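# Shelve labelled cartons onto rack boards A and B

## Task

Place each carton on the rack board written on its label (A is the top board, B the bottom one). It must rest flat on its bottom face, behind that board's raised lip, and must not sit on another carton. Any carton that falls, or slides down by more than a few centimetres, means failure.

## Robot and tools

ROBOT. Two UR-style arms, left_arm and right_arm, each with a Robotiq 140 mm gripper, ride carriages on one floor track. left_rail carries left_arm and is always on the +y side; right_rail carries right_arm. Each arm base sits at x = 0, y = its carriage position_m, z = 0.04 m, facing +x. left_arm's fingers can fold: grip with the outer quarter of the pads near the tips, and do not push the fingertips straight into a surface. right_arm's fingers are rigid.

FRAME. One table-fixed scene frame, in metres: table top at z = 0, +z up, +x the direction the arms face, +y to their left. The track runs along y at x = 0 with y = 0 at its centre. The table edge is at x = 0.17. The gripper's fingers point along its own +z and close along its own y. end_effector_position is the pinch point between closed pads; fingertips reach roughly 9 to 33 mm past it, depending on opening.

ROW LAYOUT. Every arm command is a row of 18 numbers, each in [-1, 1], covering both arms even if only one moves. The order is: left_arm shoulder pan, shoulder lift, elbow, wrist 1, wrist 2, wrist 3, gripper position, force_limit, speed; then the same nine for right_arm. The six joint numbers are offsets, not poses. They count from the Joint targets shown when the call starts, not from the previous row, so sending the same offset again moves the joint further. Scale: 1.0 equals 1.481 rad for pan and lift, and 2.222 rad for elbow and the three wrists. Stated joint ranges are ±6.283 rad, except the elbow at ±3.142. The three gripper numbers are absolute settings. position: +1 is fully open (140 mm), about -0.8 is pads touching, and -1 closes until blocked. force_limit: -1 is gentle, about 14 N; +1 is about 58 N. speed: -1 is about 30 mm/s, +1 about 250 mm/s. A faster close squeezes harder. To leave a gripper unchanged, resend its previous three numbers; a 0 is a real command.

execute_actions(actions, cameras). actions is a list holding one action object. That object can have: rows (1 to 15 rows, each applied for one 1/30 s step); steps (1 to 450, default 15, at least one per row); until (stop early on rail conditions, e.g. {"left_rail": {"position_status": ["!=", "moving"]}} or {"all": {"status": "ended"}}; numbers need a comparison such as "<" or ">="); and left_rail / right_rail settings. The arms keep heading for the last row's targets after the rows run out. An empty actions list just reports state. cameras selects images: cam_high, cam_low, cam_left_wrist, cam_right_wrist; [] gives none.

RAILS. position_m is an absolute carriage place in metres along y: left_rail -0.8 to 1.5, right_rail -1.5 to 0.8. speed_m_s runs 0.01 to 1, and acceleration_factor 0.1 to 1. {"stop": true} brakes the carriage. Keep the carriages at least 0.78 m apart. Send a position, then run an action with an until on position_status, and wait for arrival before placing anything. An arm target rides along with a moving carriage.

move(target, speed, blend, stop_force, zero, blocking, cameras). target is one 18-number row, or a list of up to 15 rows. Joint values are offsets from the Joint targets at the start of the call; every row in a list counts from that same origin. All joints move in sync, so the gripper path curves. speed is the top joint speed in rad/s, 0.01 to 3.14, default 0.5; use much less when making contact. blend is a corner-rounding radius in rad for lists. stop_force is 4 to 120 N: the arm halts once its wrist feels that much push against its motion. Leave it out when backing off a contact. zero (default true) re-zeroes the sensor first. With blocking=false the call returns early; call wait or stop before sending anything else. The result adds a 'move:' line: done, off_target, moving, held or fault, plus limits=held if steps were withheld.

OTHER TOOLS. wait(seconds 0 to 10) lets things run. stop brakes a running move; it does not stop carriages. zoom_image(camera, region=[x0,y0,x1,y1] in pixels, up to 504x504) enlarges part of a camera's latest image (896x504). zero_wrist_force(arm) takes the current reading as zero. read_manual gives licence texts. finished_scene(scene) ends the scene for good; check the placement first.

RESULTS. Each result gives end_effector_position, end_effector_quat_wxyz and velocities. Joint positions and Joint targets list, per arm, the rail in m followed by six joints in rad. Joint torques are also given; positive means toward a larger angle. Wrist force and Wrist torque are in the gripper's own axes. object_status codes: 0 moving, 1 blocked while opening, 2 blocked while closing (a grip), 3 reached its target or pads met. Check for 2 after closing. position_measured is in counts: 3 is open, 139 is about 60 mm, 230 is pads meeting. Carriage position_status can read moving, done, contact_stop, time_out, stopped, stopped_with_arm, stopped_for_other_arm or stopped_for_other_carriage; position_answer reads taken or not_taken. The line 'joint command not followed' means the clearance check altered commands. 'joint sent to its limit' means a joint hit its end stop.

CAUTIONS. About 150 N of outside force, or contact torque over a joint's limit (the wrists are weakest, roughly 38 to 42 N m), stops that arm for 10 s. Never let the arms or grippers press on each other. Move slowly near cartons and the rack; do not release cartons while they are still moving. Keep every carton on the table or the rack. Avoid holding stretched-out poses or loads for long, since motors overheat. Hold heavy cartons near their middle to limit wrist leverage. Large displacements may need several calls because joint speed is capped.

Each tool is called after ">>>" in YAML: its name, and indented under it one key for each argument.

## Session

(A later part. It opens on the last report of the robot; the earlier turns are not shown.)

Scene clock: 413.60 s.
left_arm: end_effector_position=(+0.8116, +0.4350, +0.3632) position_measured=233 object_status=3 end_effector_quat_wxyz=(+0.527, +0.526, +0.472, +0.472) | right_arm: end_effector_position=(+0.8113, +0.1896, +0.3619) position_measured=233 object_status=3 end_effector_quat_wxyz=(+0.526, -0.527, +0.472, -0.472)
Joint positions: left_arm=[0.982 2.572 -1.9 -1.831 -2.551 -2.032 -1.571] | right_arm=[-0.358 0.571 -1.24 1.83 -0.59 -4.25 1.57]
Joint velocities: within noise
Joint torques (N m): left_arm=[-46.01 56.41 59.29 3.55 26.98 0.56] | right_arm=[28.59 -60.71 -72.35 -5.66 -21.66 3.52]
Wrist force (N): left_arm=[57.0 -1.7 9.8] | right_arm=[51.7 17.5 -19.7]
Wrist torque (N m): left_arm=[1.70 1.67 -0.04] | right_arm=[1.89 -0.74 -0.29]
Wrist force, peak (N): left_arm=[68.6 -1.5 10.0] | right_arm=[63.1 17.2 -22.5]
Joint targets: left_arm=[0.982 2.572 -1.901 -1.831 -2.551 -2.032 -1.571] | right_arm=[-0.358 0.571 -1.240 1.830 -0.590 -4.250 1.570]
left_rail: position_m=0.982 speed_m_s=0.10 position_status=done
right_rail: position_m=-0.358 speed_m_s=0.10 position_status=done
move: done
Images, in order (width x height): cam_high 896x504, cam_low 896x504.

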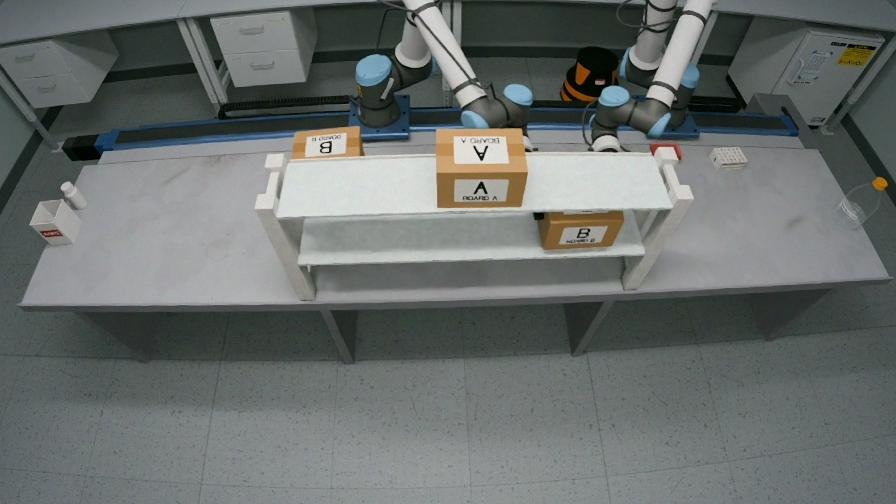

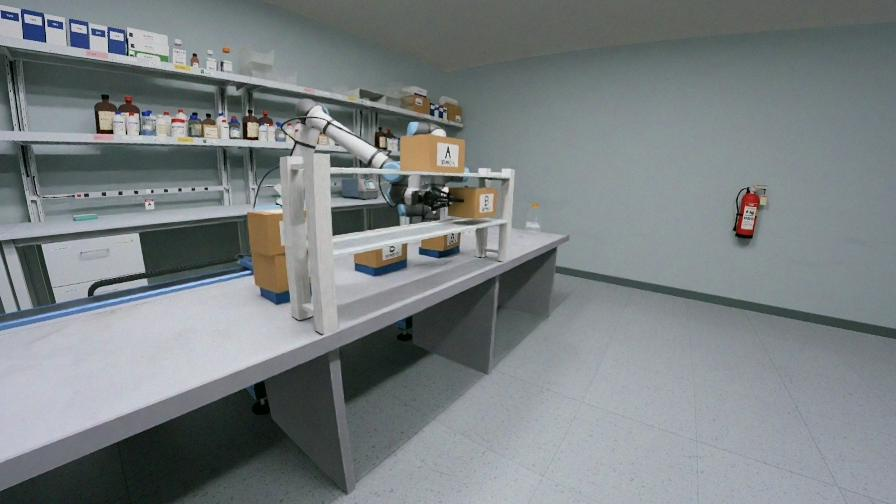

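>>> move:
  target: [-0.0036,0.0040,-0.0037,0.0010,-0.0023,0,-1,1,-1,0.0036,-0.0040,0.0037,-0.0010,0.0023,0,-1,1,-1]
  speed: 0.03
  cameras: []

>>> move:
  target: [0,-0.0439,-0.0200,0.0493,0,0,-1,1,-1,0,0.0439,0.0200,-0.0493,0,0,-1,1,-1]
  speed: 0.03
  stop_force: 10
  cameras: ["cam_high","cam_low"]

>>> zoom_image:
  camera: "cam_high"
  region: [500, 130, 680, 290]

>>> zoom_image:
  camera: "cam_low"
  region: [300, 140, 540, 260]

Scene clock: 422.47 s.
left_arm: end_effector_position=(+0.8056, +0.4347, +0.3632) position_measured=233 object_status=3 end_effector_quat_wxyz=(+0.527, +0.526, +0.472, +0.472) | right_arm: end_effector_position=(+0.8054, +0.1899, +0.3620) position_measured=233 object_status=3 end_effector_quat_wxyz=(+0.526, -0.527, +0.472, -0.472)
Joint positions: left_arm=[0.982 2.566 -1.895 -1.839 -2.548 -2.037 -1.571] | right_arm=[-0.358 0.576 -1.245 1.838 -0.593 -4.245 1.57]
Joint velocities: within noise
Joint torques (N m): left_arm=[-70.49 83.62 45.2 10.39 15.74 0.55] | right_arm=[62.11 -93.41 -61.02 -13.61 -12.53 3.33]
Wrist force (N): left_arm=[62.3 -1.7 9.6] | right_arm=[56.4 17.6 -20.9]
Wrist torque (N m): left_arm=[1.67 1.76 -0.05] | right_arm=[1.86 -0.69 -0.32]
Wrist force, peak (N): left_arm=[62.3 -1.7 9.6] | right_arm=[56.8 17.6 -20.8]
Joint targets: left_arm=[0.982 2.566 -1.895 -1.839 -2.548 -2.037 -1.571] | right_arm=[-0.358 0.576 -1.246 1.838 -0.593 -4.245 1.570]
left_rail: position_m=0.982 speed_m_s=0.10 position_status=done
right_rail: position_m=-0.358 speed_m_s=0.10 position_status=done
move: done
No camera images: "cameras" was empty.

Scene clock: 425.93 s.
left_arm: end_effector_position=(+0.8060, +0.4343, +0.3258) position_measured=233 object_status=3 end_effector_quat_wxyz=(+0.527, +0.526, +0.472, +0.472) | right_arm: end_effector_position=(+0.8057, +0.1903, +0.3245) position_measured=233 object_status=3 end_effector_quat_wxyz=(+0.526, -0.527, +0.472, -0.472)
Joint positions: left_arm=[0.982 2.566 -1.933 -1.865 -2.484 -2.037 -1.571] | right_arm=[-0.358 0.576 -1.207 1.864 -0.657 -4.245 1.57]
Joint velocities: within noise
Joint torques (N m): left_arm=[-71.62 77.91 53.08 2.86 20.92 0.41] | right_arm=[63.09 -88.12 -67.01 -5.17 -16.56 3.45]
Wrist force (N): left_arm=[69.3 6.1 11.7] | right_arm=[63.5 8.9 -20.3]
Wrist torque (N m): left_arm=[1.45 1.98 -0.16] | right_arm=[2.01 -0.72 -0.20]
Wrist force, peak (N): left_arm=[72.2 14.2 6.3] | right_arm=[66.0 0.0 -25.4]
Joint targets: left_arm=[0.982 2.566 -1.933 -1.865 -2.484 -2.037 -1.571] | right_arm=[-0.358 0.576 -1.207 1.864 -0.657 -4.245 1.570]
left_rail: position_m=0.982 speed_m_s=0.10 position_status=done
right_rail: position_m=-0.358 speed_m_s=0.10 position_status=done
move: contact (left_arm, right_arm); left_arm: the wrist 1 is farthest, 0.046 rad from its target; right_arm: the wrist 1 is farthest, 0.046 rad from its target
Images, in order (width x height): cam_high 896x504, cam_low 896x504.

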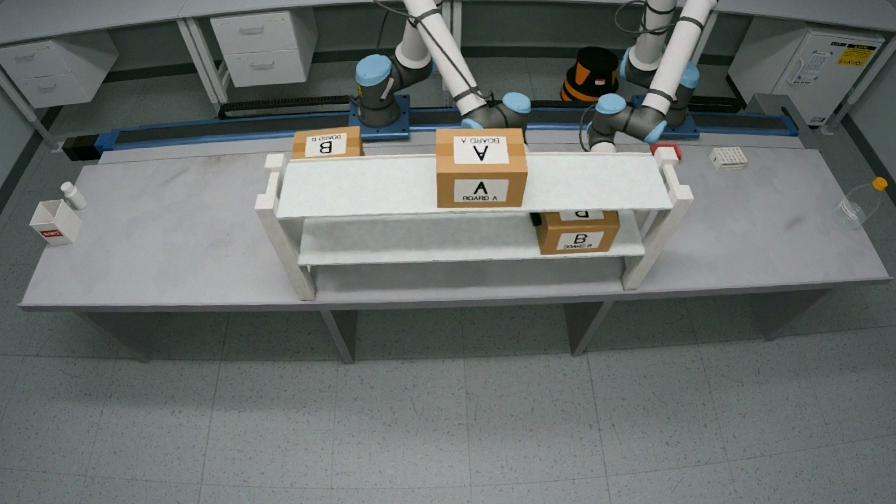

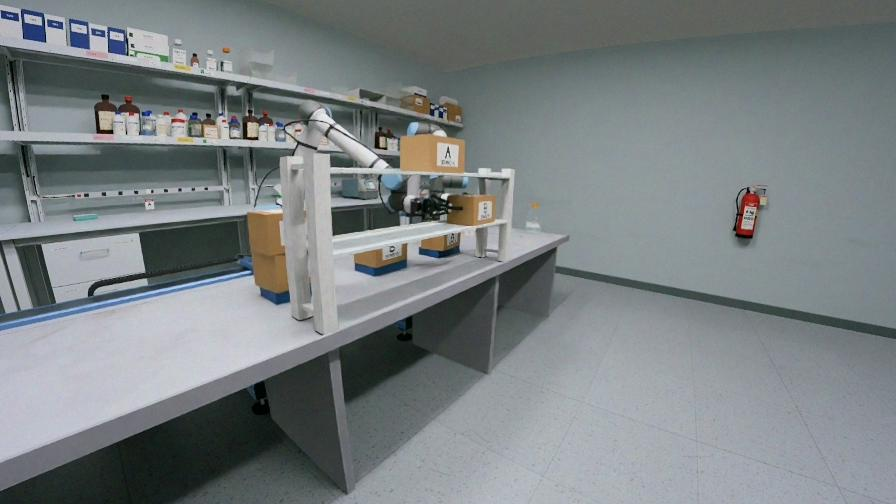

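Scaled by 2.800.

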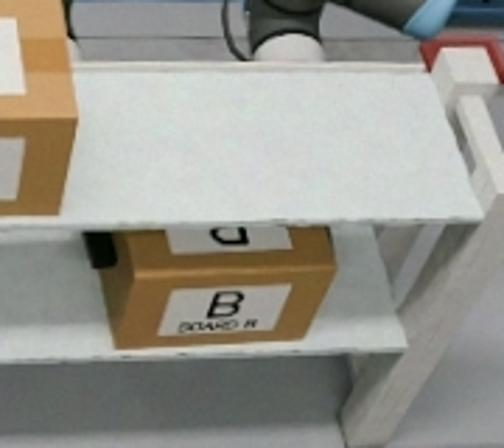

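Scaled by 2.100.

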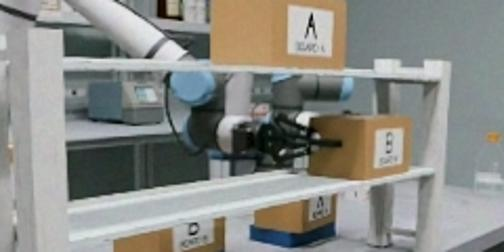

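>>> move:
  target: [0,-0.0080,-0.0036,0.0089,0,0,-1,1,-1,0,0.0080,0.0036,-0.0089,0,0,-1,1,-1]
  speed: 0.02
  stop_force: 16
  cameras: ["cam_high","cam_low","cam_left_wrist","cam_right_wrist"]

>>> zoom_image:
  camera: "cam_low"
  region: [400, 160, 530, 250]

Scene clock: 435.77 s.
left_arm: end_effector_position=(+0.8061, +0.4343, +0.3249) position_measured=233 object_status=3 end_effector_quat_wxyz=(+0.527, +0.526, +0.472, +0.472) | right_arm: end_effector_position=(+0.8058, +0.1903, +0.3236) position_measured=233 object_status=3 end_effector_quat_wxyz=(+0.527, -0.526, +0.472, -0.472)
Joint positions: left_arm=[0.982 2.566 -1.934 -1.866 -2.482 -2.037 -1.571] | right_arm=[-0.358 0.576 -1.206 1.865 -0.66 -4.245 1.57]
Joint velocities: within noise
Joint torques (N m): left_arm=[-73.16 63.24 42.95 -1.41 20.78 0.37] | right_arm=[62.19 -73.38 -57.64 -2.75 -16.58 3.34]
Wrist force (N): left_arm=[72.8 21.1 8.4] | right_arm=[66.9 -6.4 -24.5]
Wrist torque (N m): left_arm=[1.09 2.02 -0.34] | right_arm=[1.61 -0.82 0.06]
Wrist force, peak (N): left_arm=[75.2 23.6 4.2] | right_arm=[68.2 -10.6 -28.3]
Joint targets: left_arm=[0.982 2.566 -1.934 -1.866 -2.482 -2.037 -1.571] | right_arm=[-0.358 0.576 -1.206 1.865 -0.660 -4.245 1.570]
left_rail: position_m=0.982 speed_m_s=0.10 position_status=done
right_rail: position_m=-0.358 speed_m_s=0.10 position_status=done
move: contact (left_arm, right_arm); left_arm: the wrist 1 is farthest, 0.017 rad from its target; right_arm: the wrist 1 is farthest, 0.017 rad from its target
camera_calibration:
cam_left_wrist: T_world_to_cam=[[0.0527754, 0.0309036, 0.998128, -0.37177], [-0.406824, -0.912151, 0.0497522, 0.711517], [0.911981, -0.408688, -0.0355668, -0.359112], [0, 0, 0, 1]] pos_world=[0.636585, 0.513735, 0.322902]
cam_right_wrist: T_world_to_cam=[[-0.0262586, 0.054459, -0.998171, 0.345141], [-0.429042, 0.901259, 0.0604583, 0.15443], [0.902903, 0.429845, -0.000300667, -0.627545], [0, 0, 0, 1]] pos_world=[0.641932, 0.111769, 0.334984]

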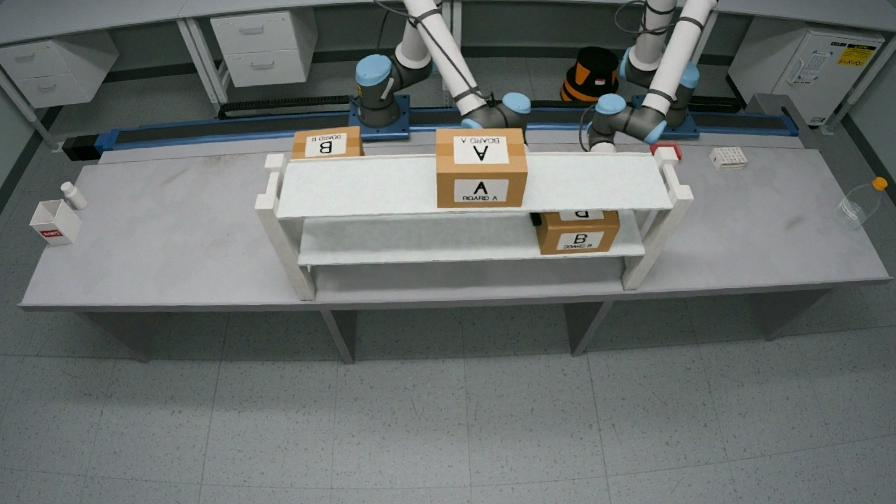

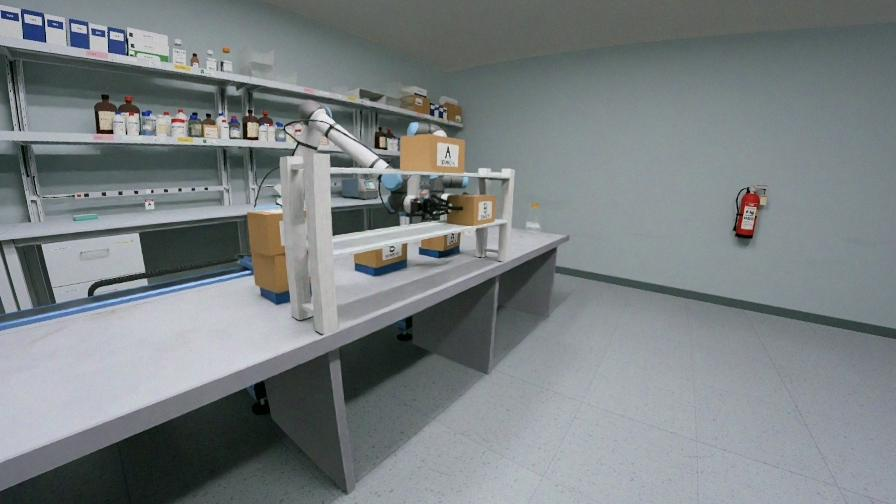

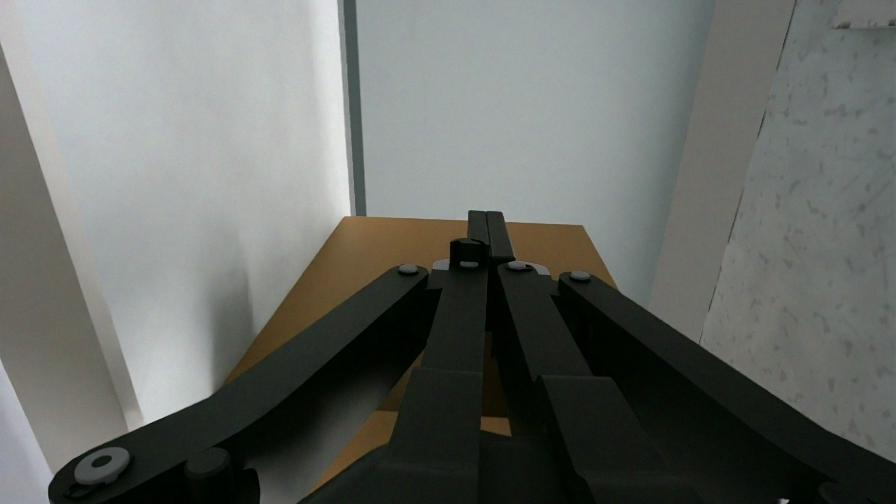

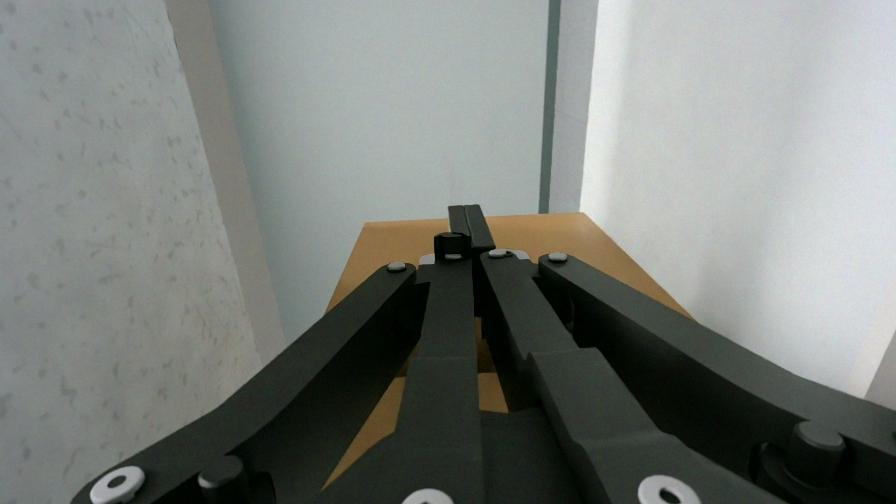

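Scaled by 3.877.

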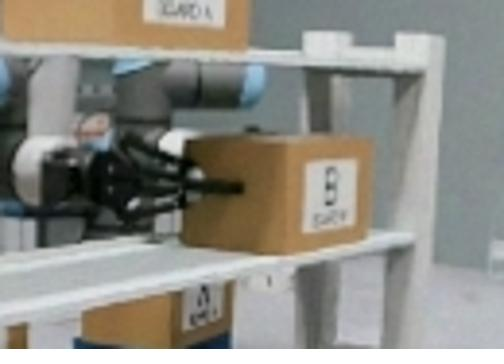

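>>> move:
  target: [0.0185,0.0170,-0.0133,0.0017,0.0123,0,-1,1,-1,-0.0185,-0.0170,0.0133,-0.0017,-0.0123,0,-1,1,-1]
  speed: 0.05
  cameras: ["cam_high","cam_low","cam_left_wrist","cam_right_wrist"]

>>> zoom_image:
  camera: "cam_low"
  region: [400, 160, 530, 250]

>>> zoom_image:
  camera: "cam_high"
  region: [500, 130, 680, 290]

Scene clock: 446.20 s.
left_arm: end_effector_position=(+0.8061, +0.4556, +0.3280) position_measured=233 object_status=3 end_effector_quat_wxyz=(+0.527, +0.526, +0.472, +0.472) | right_arm: end_effector_position=(+0.8059, +0.1690, +0.3267) position_measured=233 object_status=3 end_effector_quat_wxyz=(+0.526, -0.526, +0.472, -0.472)
Joint positions: left_arm=[0.982 2.594 -1.909 -1.895 -2.478 -2.01 -1.571] | right_arm=[-0.358 0.549 -1.231 1.895 -0.663 -4.272 1.57]
Joint velocities: within noise
Joint torques (N m): left_arm=[10.33 83.78 30.22 5.61 1.72 0.59] | right_arm=[-15.48 -93.11 -32.87 -4.58 -2.39 3.52]
Wrist force (N): left_arm=[-0.4 -2.3 2.4] | right_arm=[-3.3 7.9 -0.6]
Wrist torque (N m): left_arm=[0.15 -0.05 -0.11] | right_arm=[1.88 0.98 0.17]
Wrist force, peak (N): left_arm=[73.2 21.1 8.3] | right_arm=[67.1 -6.1 -24.4]
Joint targets: left_arm=[0.982 2.594 -1.909 -1.895 -2.478 -2.010 -1.571] | right_arm=[-0.358 0.549 -1.232 1.895 -0.663 -4.272 1.570]
left_rail: position_m=0.982 speed_m_s=0.10 position_status=done
right_rail: position_m=-0.358 speed_m_s=0.10 position_status=done
move: done
camera_calibration:
cam_left_wrist: T_world_to_cam=[[0.0531885, 0.0306138, 0.998115, -0.375732], [-0.406723, -0.912201, 0.0496526, 0.730821], [0.912002, -0.408597, -0.0360673, -0.350287], [0, 0, 0, 1]] pos_world=[0.636689, 0.535033, 0.326103]
cam_right_wrist: T_world_to_cam=[[-0.0267537, 0.0541161, -0.998176, 0.349947], [-0.42893, 0.901319, 0.0603614, 0.173426], [0.902941, 0.429763, -0.000901643, -0.618294], [0, 0, 0, 1]] pos_world=[0.642033, 0.0904698, 0.338283]

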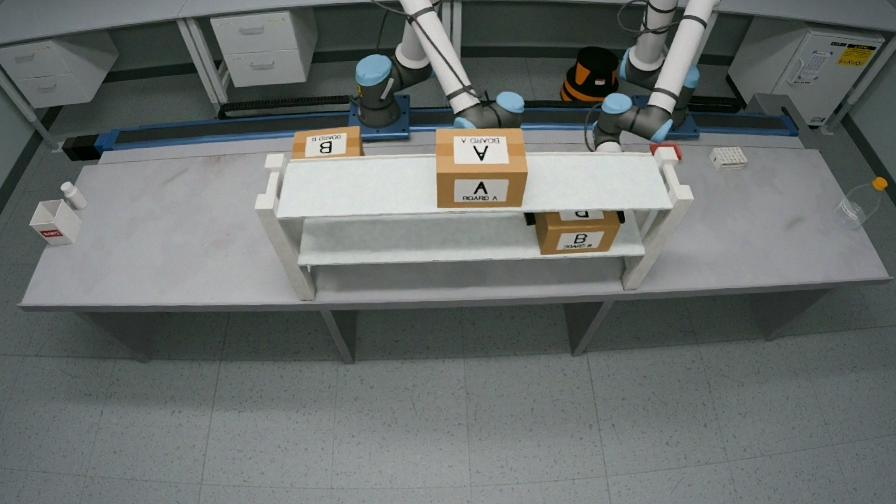

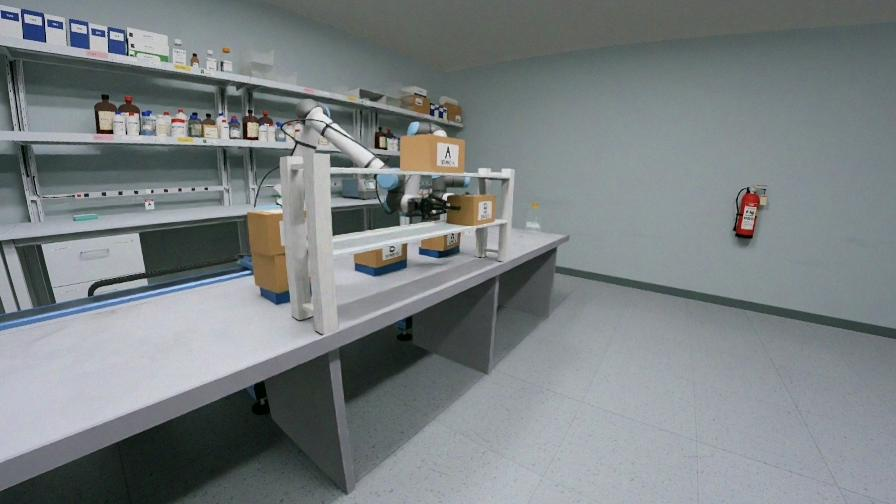

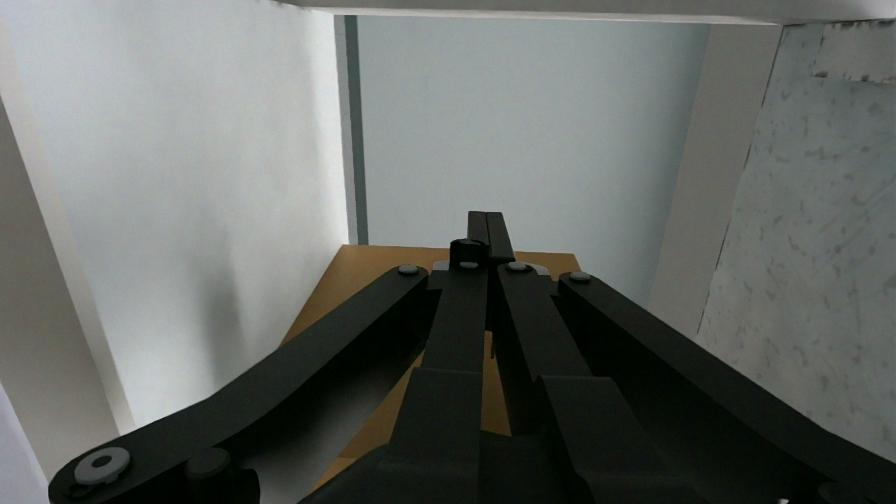

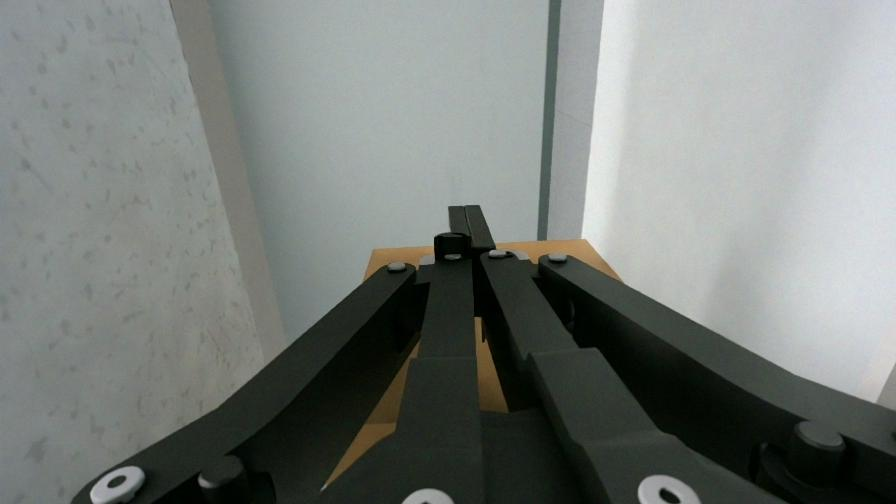

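Scaled by 3.877.

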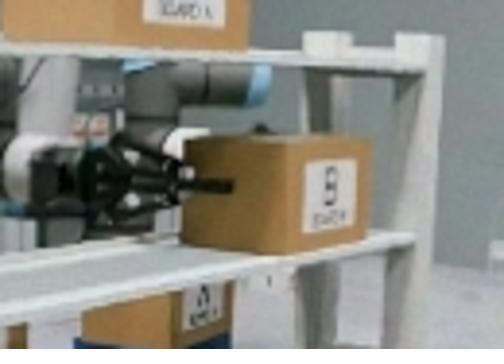

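Scaled by 2.800.

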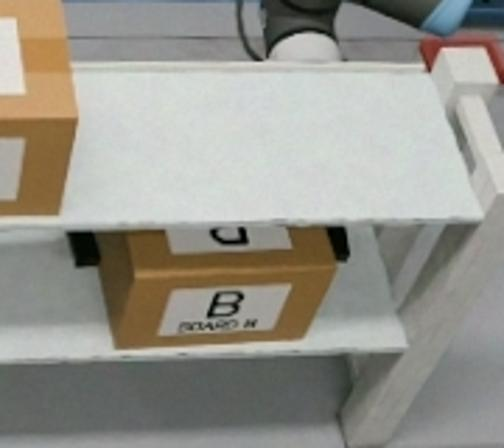

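>>> move:
  target:
    - [-0.0462,0.0526,-0.0485,0.0134,-0.0308,0,-1,1,-1,0.0462,-0.0526,0.0485,-0.0134,0.0308,0,-1,1,-1]
    - [-0.116,0.1105,-0.0991,0.0254,-0.0775,0,-1,1,-1,0.116,-0.1105,0.0991,-0.0254,0.0775,0,-1,1,-1]
    - [-0.206,0.1581,-0.1373,0.0320,-0.138,0,-1,1,-1,0.206,-0.1581,0.1373,-0.0320,0.138,0,-1,1,-1]
    - [-0.2735,0.1789,-0.1499,0.0302,-0.1823,0,-1,1,-1,0.2735,-0.1789,0.1499,-0.0302,0.1823,0,-1,1,-1]
    - [-0.2553,0.3018,-0.1058,-0.0949,-0.1692,0,-1,1,-1,0.2553,-0.3018,0.1058,0.0949,0.1692,0,-1,1,-1]
  speed: 0.25
  blend: 0.02
  cameras: []

>>> execute_actions:
  actions:
    - {"left_rail":{"position_m":0.173,"speed_m_s":0.3,"acceleration_factor":0.3},"right_rail":{"position_m":-1.167,"speed_m_s":0.3,"acceleration_factor":0.3},"steps":250,"until":{"all":{"status":"ended"}}}

Scene clock: 460.47 s.
left_arm: end_effector_position=(+0.4686, +0.4814, +0.4618) position_measured=233 object_status=3 end_effector_quat_wxyz=(+0.528, +0.526, +0.472, +0.471) | right_arm: end_effector_position=(+0.4684, +0.1430, +0.4609) position_measured=233 object_status=3 end_effector_quat_wxyz=(+0.527, -0.527, +0.471, -0.472)
Joint positions: left_arm=[0.982 2.216 -1.462 -2.13 -2.689 -2.386 -1.571] | right_arm=[-0.358 0.927 -1.678 2.13 -0.453 -3.896 1.57]
Joint velocities: within noise
Joint torques (N m): left_arm=[10.04 46.05 49.51 -0.12 1.54 0.6] | right_arm=[-13.05 -54.2 -49.97 0.94 -1.98 3.36]
Wrist force (N): left_arm=[-0.5 -2.1 2.2] | right_arm=[-2.9 8.1 -0.5]
Wrist torque (N m): left_arm=[0.19 -0.06 -0.09] | right_arm=[1.91 0.90 0.17]
Wrist force, peak (N): left_arm=[1.0 -2.1 4.6] | right_arm=[-3.2 9.3 -2.0]
Joint targets: left_arm=[0.982 2.216 -1.462 -2.130 -2.689 -2.386 -1.571] | right_arm=[-0.358 0.927 -1.679 2.130 -0.453 -3.896 1.570]
left_rail: position_m=0.982 speed_m_s=0.10 position_status=done
right_rail: position_m=-0.358 speed_m_s=0.10 position_status=done
move: done
No camera images: "cameras" was empty.

Scene clock: 465.27 s.
left_arm: end_effector_position=(+0.4686, -0.3275, +0.4619) position_measured=233 object_status=3 end_effector_quat_wxyz=(+0.528, +0.526, +0.472, +0.471) | right_arm: end_effector_position=(+0.4684, -0.6660, +0.4610) position_measured=233 object_status=3 end_effector_quat_wxyz=(+0.527, -0.527, +0.471, -0.472)
Joint positions: left_arm=[0.173 2.216 -1.462 -2.13 -2.689 -2.386 -1.571] | right_arm=[-1.167 0.927 -1.679 2.13 -0.453 -3.896 1.57]
Joint velocities: within noise
Joint torques (N m): left_arm=[8.35 44.96 41.35 1.3 0.6 0.51] | right_arm=[-5.18 -46.91 -41.26 -0.77 0.98 3.48]
Wrist force (N): left_arm=[-0.4 -2.2 2.4] | right_arm=[-3.0 8.3 -0.7]
Wrist torque (N m): left_arm=[0.16 -0.08 -0.09] | right_arm=[1.96 0.91 0.17]
Wrist force, peak (N): left_arm=[-0.9 -2.5 2.4] | right_arm=[-4.0 8.2 -0.4]
Joint targets: left_arm=[0.173 2.216 -1.462 -2.130 -2.689 -2.386 -1.571] | right_arm=[-1.167 0.927 -1.679 2.130 -0.453 -3.896 1.570]
Tool commands: left_gripper/position=-1.0 left_gripper/force_limit=+1.0 left_gripper/speed=-1.0 right_gripper/position=-1.0 right_gripper/force_limit=+1.0 right_gripper/speed=-1.0
left_rail: position_m=0.173 speed_m_s=0.30 position_status=done
right_rail: position_m=-1.167 speed_m_s=0.30 position_status=done
camera_calibration:
cam_left_wrist: T_world_to_cam=[[0.0530714, 0.031779, 0.998085, -0.466937], [-0.408785, -0.911218, 0.0507496, -0.126704], [0.911086, -0.410696, -0.0353689, -0.358256], [0, 0, 0, 1]] pos_world=[0.299388, -0.247751, 0.459802]
cam_right_wrist: T_world_to_cam=[[-0.026223, 0.0550249, -0.998141, 0.520481], [-0.430944, 0.900318, 0.0609538, 0.773111], [0.901998, 0.431741, 0.000103629, 0.0466566], [0, 0, 0, 1]] pos_world=[0.304732, -0.744828, 0.472384]

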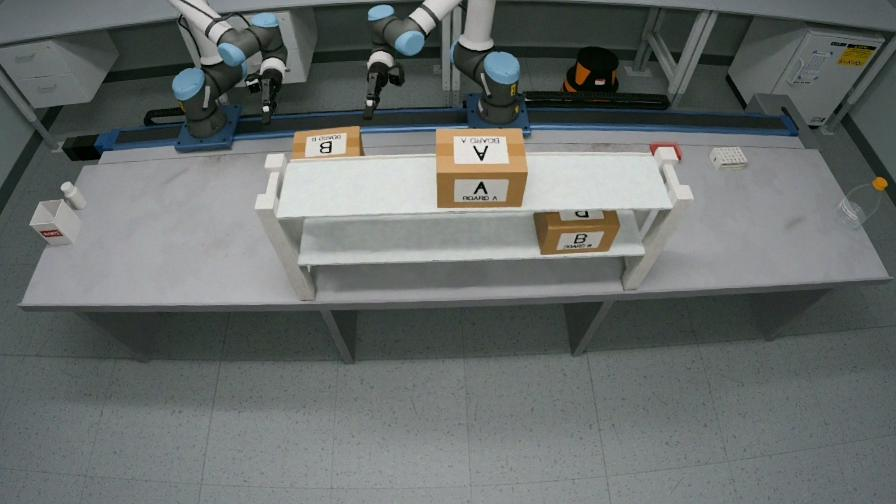

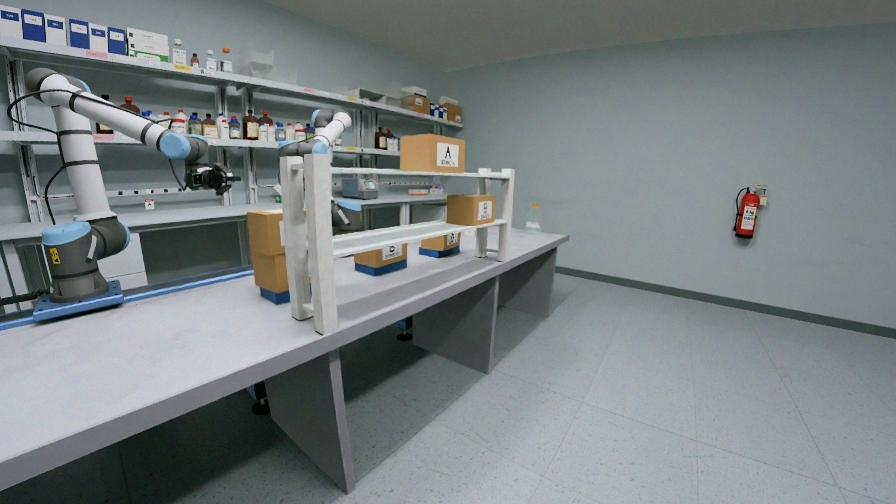

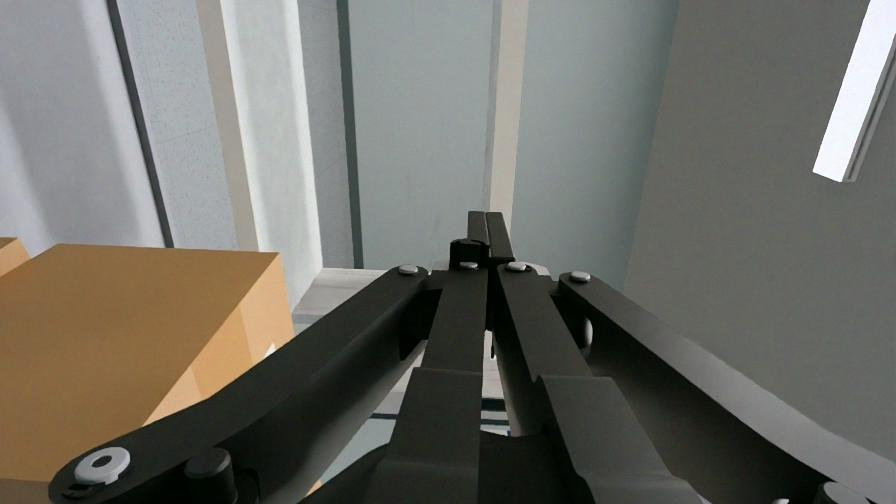

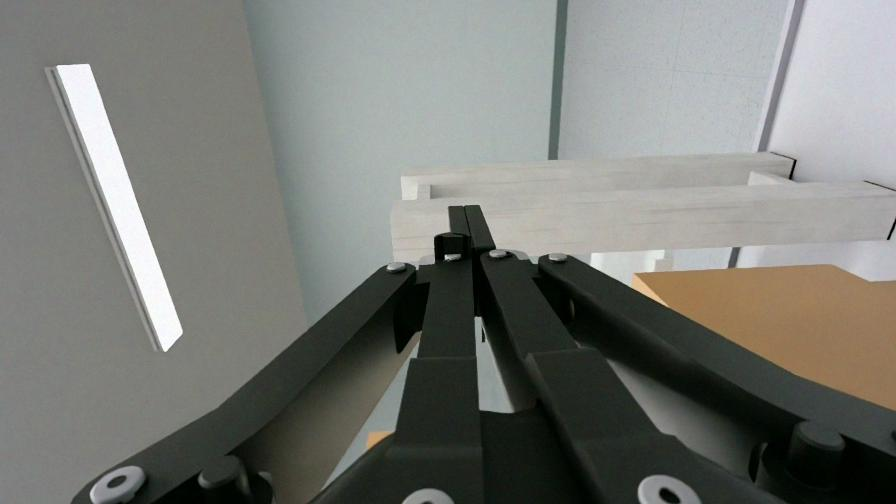

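>>> execute_actions:
  actions:
    - {"left_rail":{"position_m":0.184,"speed_m_s":0.2,"acceleration_factor":0.3},"right_rail":{"position_m":-1.156,"speed_m_s":0.2,"acceleration_factor":0.3},"steps":90,"until":{"all":{"status":"ended"}}}
  cameras: []

>>> move:
  target: [0.0158,-0.1898,-0.0651,0.1907,0.0103,0,-1,1,-1,0.0241,0.1689,0.0827,-0.1943,0.0163,0,-1,1,-1]
  speed: 0.15
  stop_force: 25
  cameras: []

>>> move:
  target: [0,0,0,0,0,0,-1,1,-1,0.0448,0.0545,-0.0469,0.0106,0.0299,0,-1,1,-1]
  speed: 0.03
  stop_force: 35
  cameras: ["cam_left_wrist","cam_right_wrist"]

Scene clock: 490.17 s.
left_arm: end_effector_position=(+0.4686, -0.3166, +0.4619) position_measured=233 object_status=3 end_effector_quat_wxyz=(+0.528, +0.526, +0.472, +0.471) | right_arm: end_effector_position=(+0.4684, -0.6550, +0.4610) position_measured=233 object_status=3 end_effector_quat_wxyz=(+0.527, -0.527, +0.471, -0.472)
Joint positions: left_arm=[0.184 2.216 -1.462 -2.13 -2.689 -2.386 -1.571] | right_arm=[-1.156 0.927 -1.679 2.13 -0.453 -3.896 1.57]
Joint velocities: within noise
Joint torques (N m): left_arm=[5.82 42.55 36.5 2.28 -0.21 0.54] | right_arm=[1.16 -39.34 -45.83 -2.09 0.9 3.5]
Wrist force (N): left_arm=[-0.5 -1.9 2.0] | right_arm=[-2.8 8.2 -0.6]
Wrist torque (N m): left_arm=[0.23 -0.07 -0.09] | right_arm=[1.93 0.88 0.16]
Wrist force, peak (N): left_arm=[-1.7 -2.3 2.1] | right_arm=[-2.8 8.6 -0.6]
Joint targets: left_arm=[0.184 2.216 -1.462 -2.130 -2.689 -2.386 -1.571] | right_arm=[-1.156 0.927 -1.679 2.130 -0.453 -3.896 1.570]
Tool commands: left_gripper/position=-1.0 left_gripper/force_limit=+1.0 left_gripper/speed=-1.0 right_gripper/position=-1.0 right_gripper/force_limit=+1.0 right_gripper/speed=-1.0
left_rail: position_m=0.184 speed_m_s=0.20 position_status=done
right_rail: position_m=-1.156 speed_m_s=0.20 position_status=done
No camera images: "cameras" was empty.

Scene clock: 494.07 s.
left_arm: end_effector_position=(+0.4935, -0.3310, +0.2657) position_measured=233 object_status=3 end_effector_quat_wxyz=(+0.527, +0.527, +0.472, +0.472) | right_arm: end_effector_position=(+0.4519, -0.6507, +0.2647) position_measured=233 object_status=3 end_effector_quat_wxyz=(+0.526, -0.527, +0.471, -0.472)
Joint positions: left_arm=[0.184 2.239 -1.743 -2.275 -2.265 -2.363 -1.571] | right_arm=[-1.156 0.963 -1.428 2.314 -0.884 -3.86 1.57]
Joint velocities: within noise
Joint torques (N m): left_arm=[10.52 31.61 24.27 4.64 1.4 0.57] | right_arm=[17.6 -28.62 -25.51 -3.06 1.21 3.61]
Wrist force (N): left_arm=[-0.7 -2.1 2.3] | right_arm=[-2.9 8.0 -0.6]
Wrist torque (N m): left_arm=[0.20 -0.01 -0.13] | right_arm=[1.91 0.89 0.16]
Wrist force, peak (N): left_arm=[-0.5 -3.1 2.2] | right_arm=[-3.2 9.0 -0.6]
Joint targets: left_arm=[0.184 2.239 -1.743 -2.275 -2.265 -2.363 -1.571] | right_arm=[-1.156 0.963 -1.428 2.314 -0.884 -3.860 1.570]
left_rail: position_m=0.184 speed_m_s=0.20 position_status=done
right_rail: position_m=-1.156 speed_m_s=0.20 position_status=done
move: done
No camera images: "cameras" was empty.

Scene clock: 498.43 s.
left_arm: end_effector_position=(+0.4935, -0.3310, +0.2657) position_measured=233 object_status=3 end_effector_quat_wxyz=(+0.527, +0.527, +0.472, +0.472) | right_arm: end_effector_position=(+0.4510, -0.5938, +0.2643) position_measured=233 object_status=3 end_effector_quat_wxyz=(+0.526, -0.527, +0.471, -0.472)
Joint positions: left_arm=[0.184 2.239 -1.743 -2.275 -2.265 -2.363 -1.571] | right_arm=[-1.156 1.029 -1.348 2.209 -0.861 -3.794 1.57]
Joint velocities: within noise
Joint torques (N m): left_arm=[8.56 31.24 32.78 2.3 0.59 0.64] | right_arm=[20.59 -34.96 -37.9 0.74 -0.34 3.47]
Wrist force (N): left_arm=[-0.7 -2.0 2.6] | right_arm=[2.6 5.7 -1.0]
Wrist torque (N m): left_arm=[0.20 -0.01 -0.13] | right_arm=[2.03 1.11 0.18]
Wrist force, peak (N): left_arm=[-0.5 -2.4 2.6] | right_arm=[-3.3 8.6 -0.6]
Joint targets: left_arm=[0.184 2.239 -1.743 -2.275 -2.265 -2.363 -1.571] | right_arm=[-1.156 1.029 -1.348 2.209 -0.861 -3.794 1.570]
left_rail: position_m=0.184 speed_m_s=0.20 position_status=done
right_rail: position_m=-1.156 speed_m_s=0.20 position_status=done
move: done
camera_calibration:
cam_left_wrist: T_world_to_cam=[[0.0542824, 0.0301605, 0.99807, -0.273417], [-0.408261, -0.911508, 0.049749, -0.109802], [0.91125, -0.410174, -0.0371655, -0.388679], [0, 0, 0, 1]] pos_world=[0.324197, -0.251265, 0.263907]
cam_right_wrist: T_world_to_cam=[[-0.027491, 0.0531065, -0.99821, 0.3192], [-0.430346, 0.900683, 0.0597698, 0.712841], [0.902245, 0.431219, -0.0019065, 0.0313758], [0, 0, 0, 1]] pos_world=[0.287235, -0.672525, 0.276082]
Images, in order (width x height): cam_left_wrist 896x504, cam_right_wrist 896x504.

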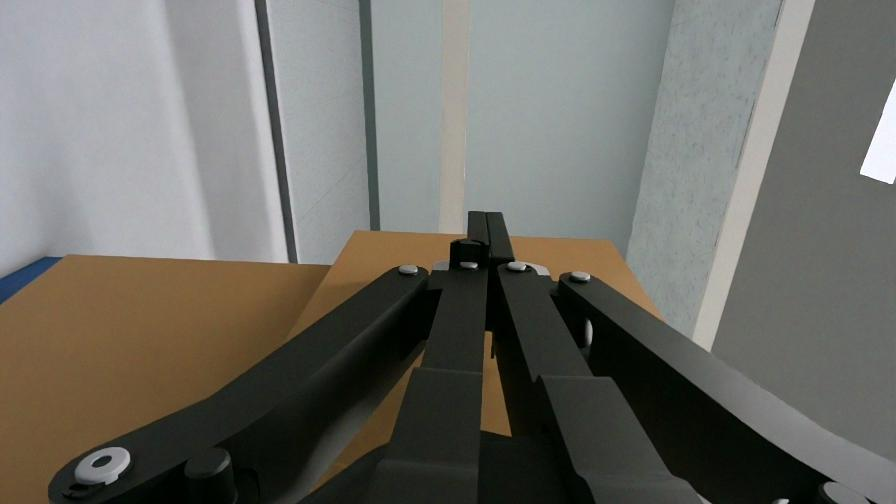

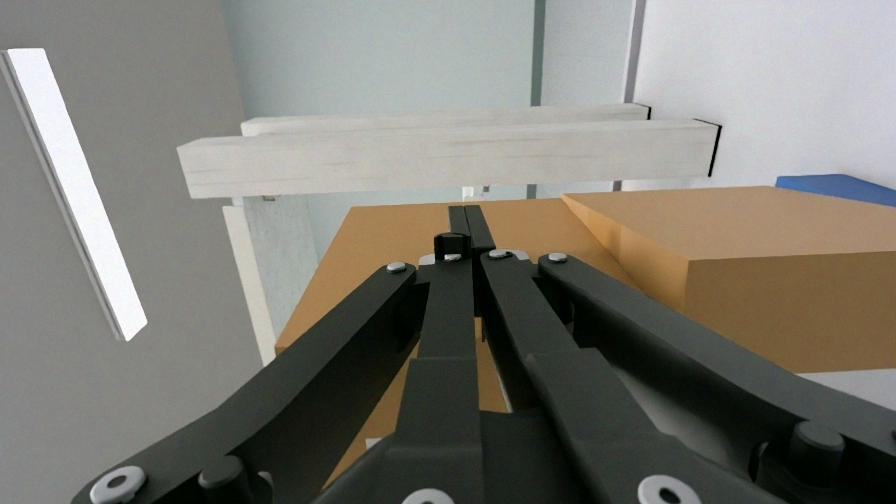

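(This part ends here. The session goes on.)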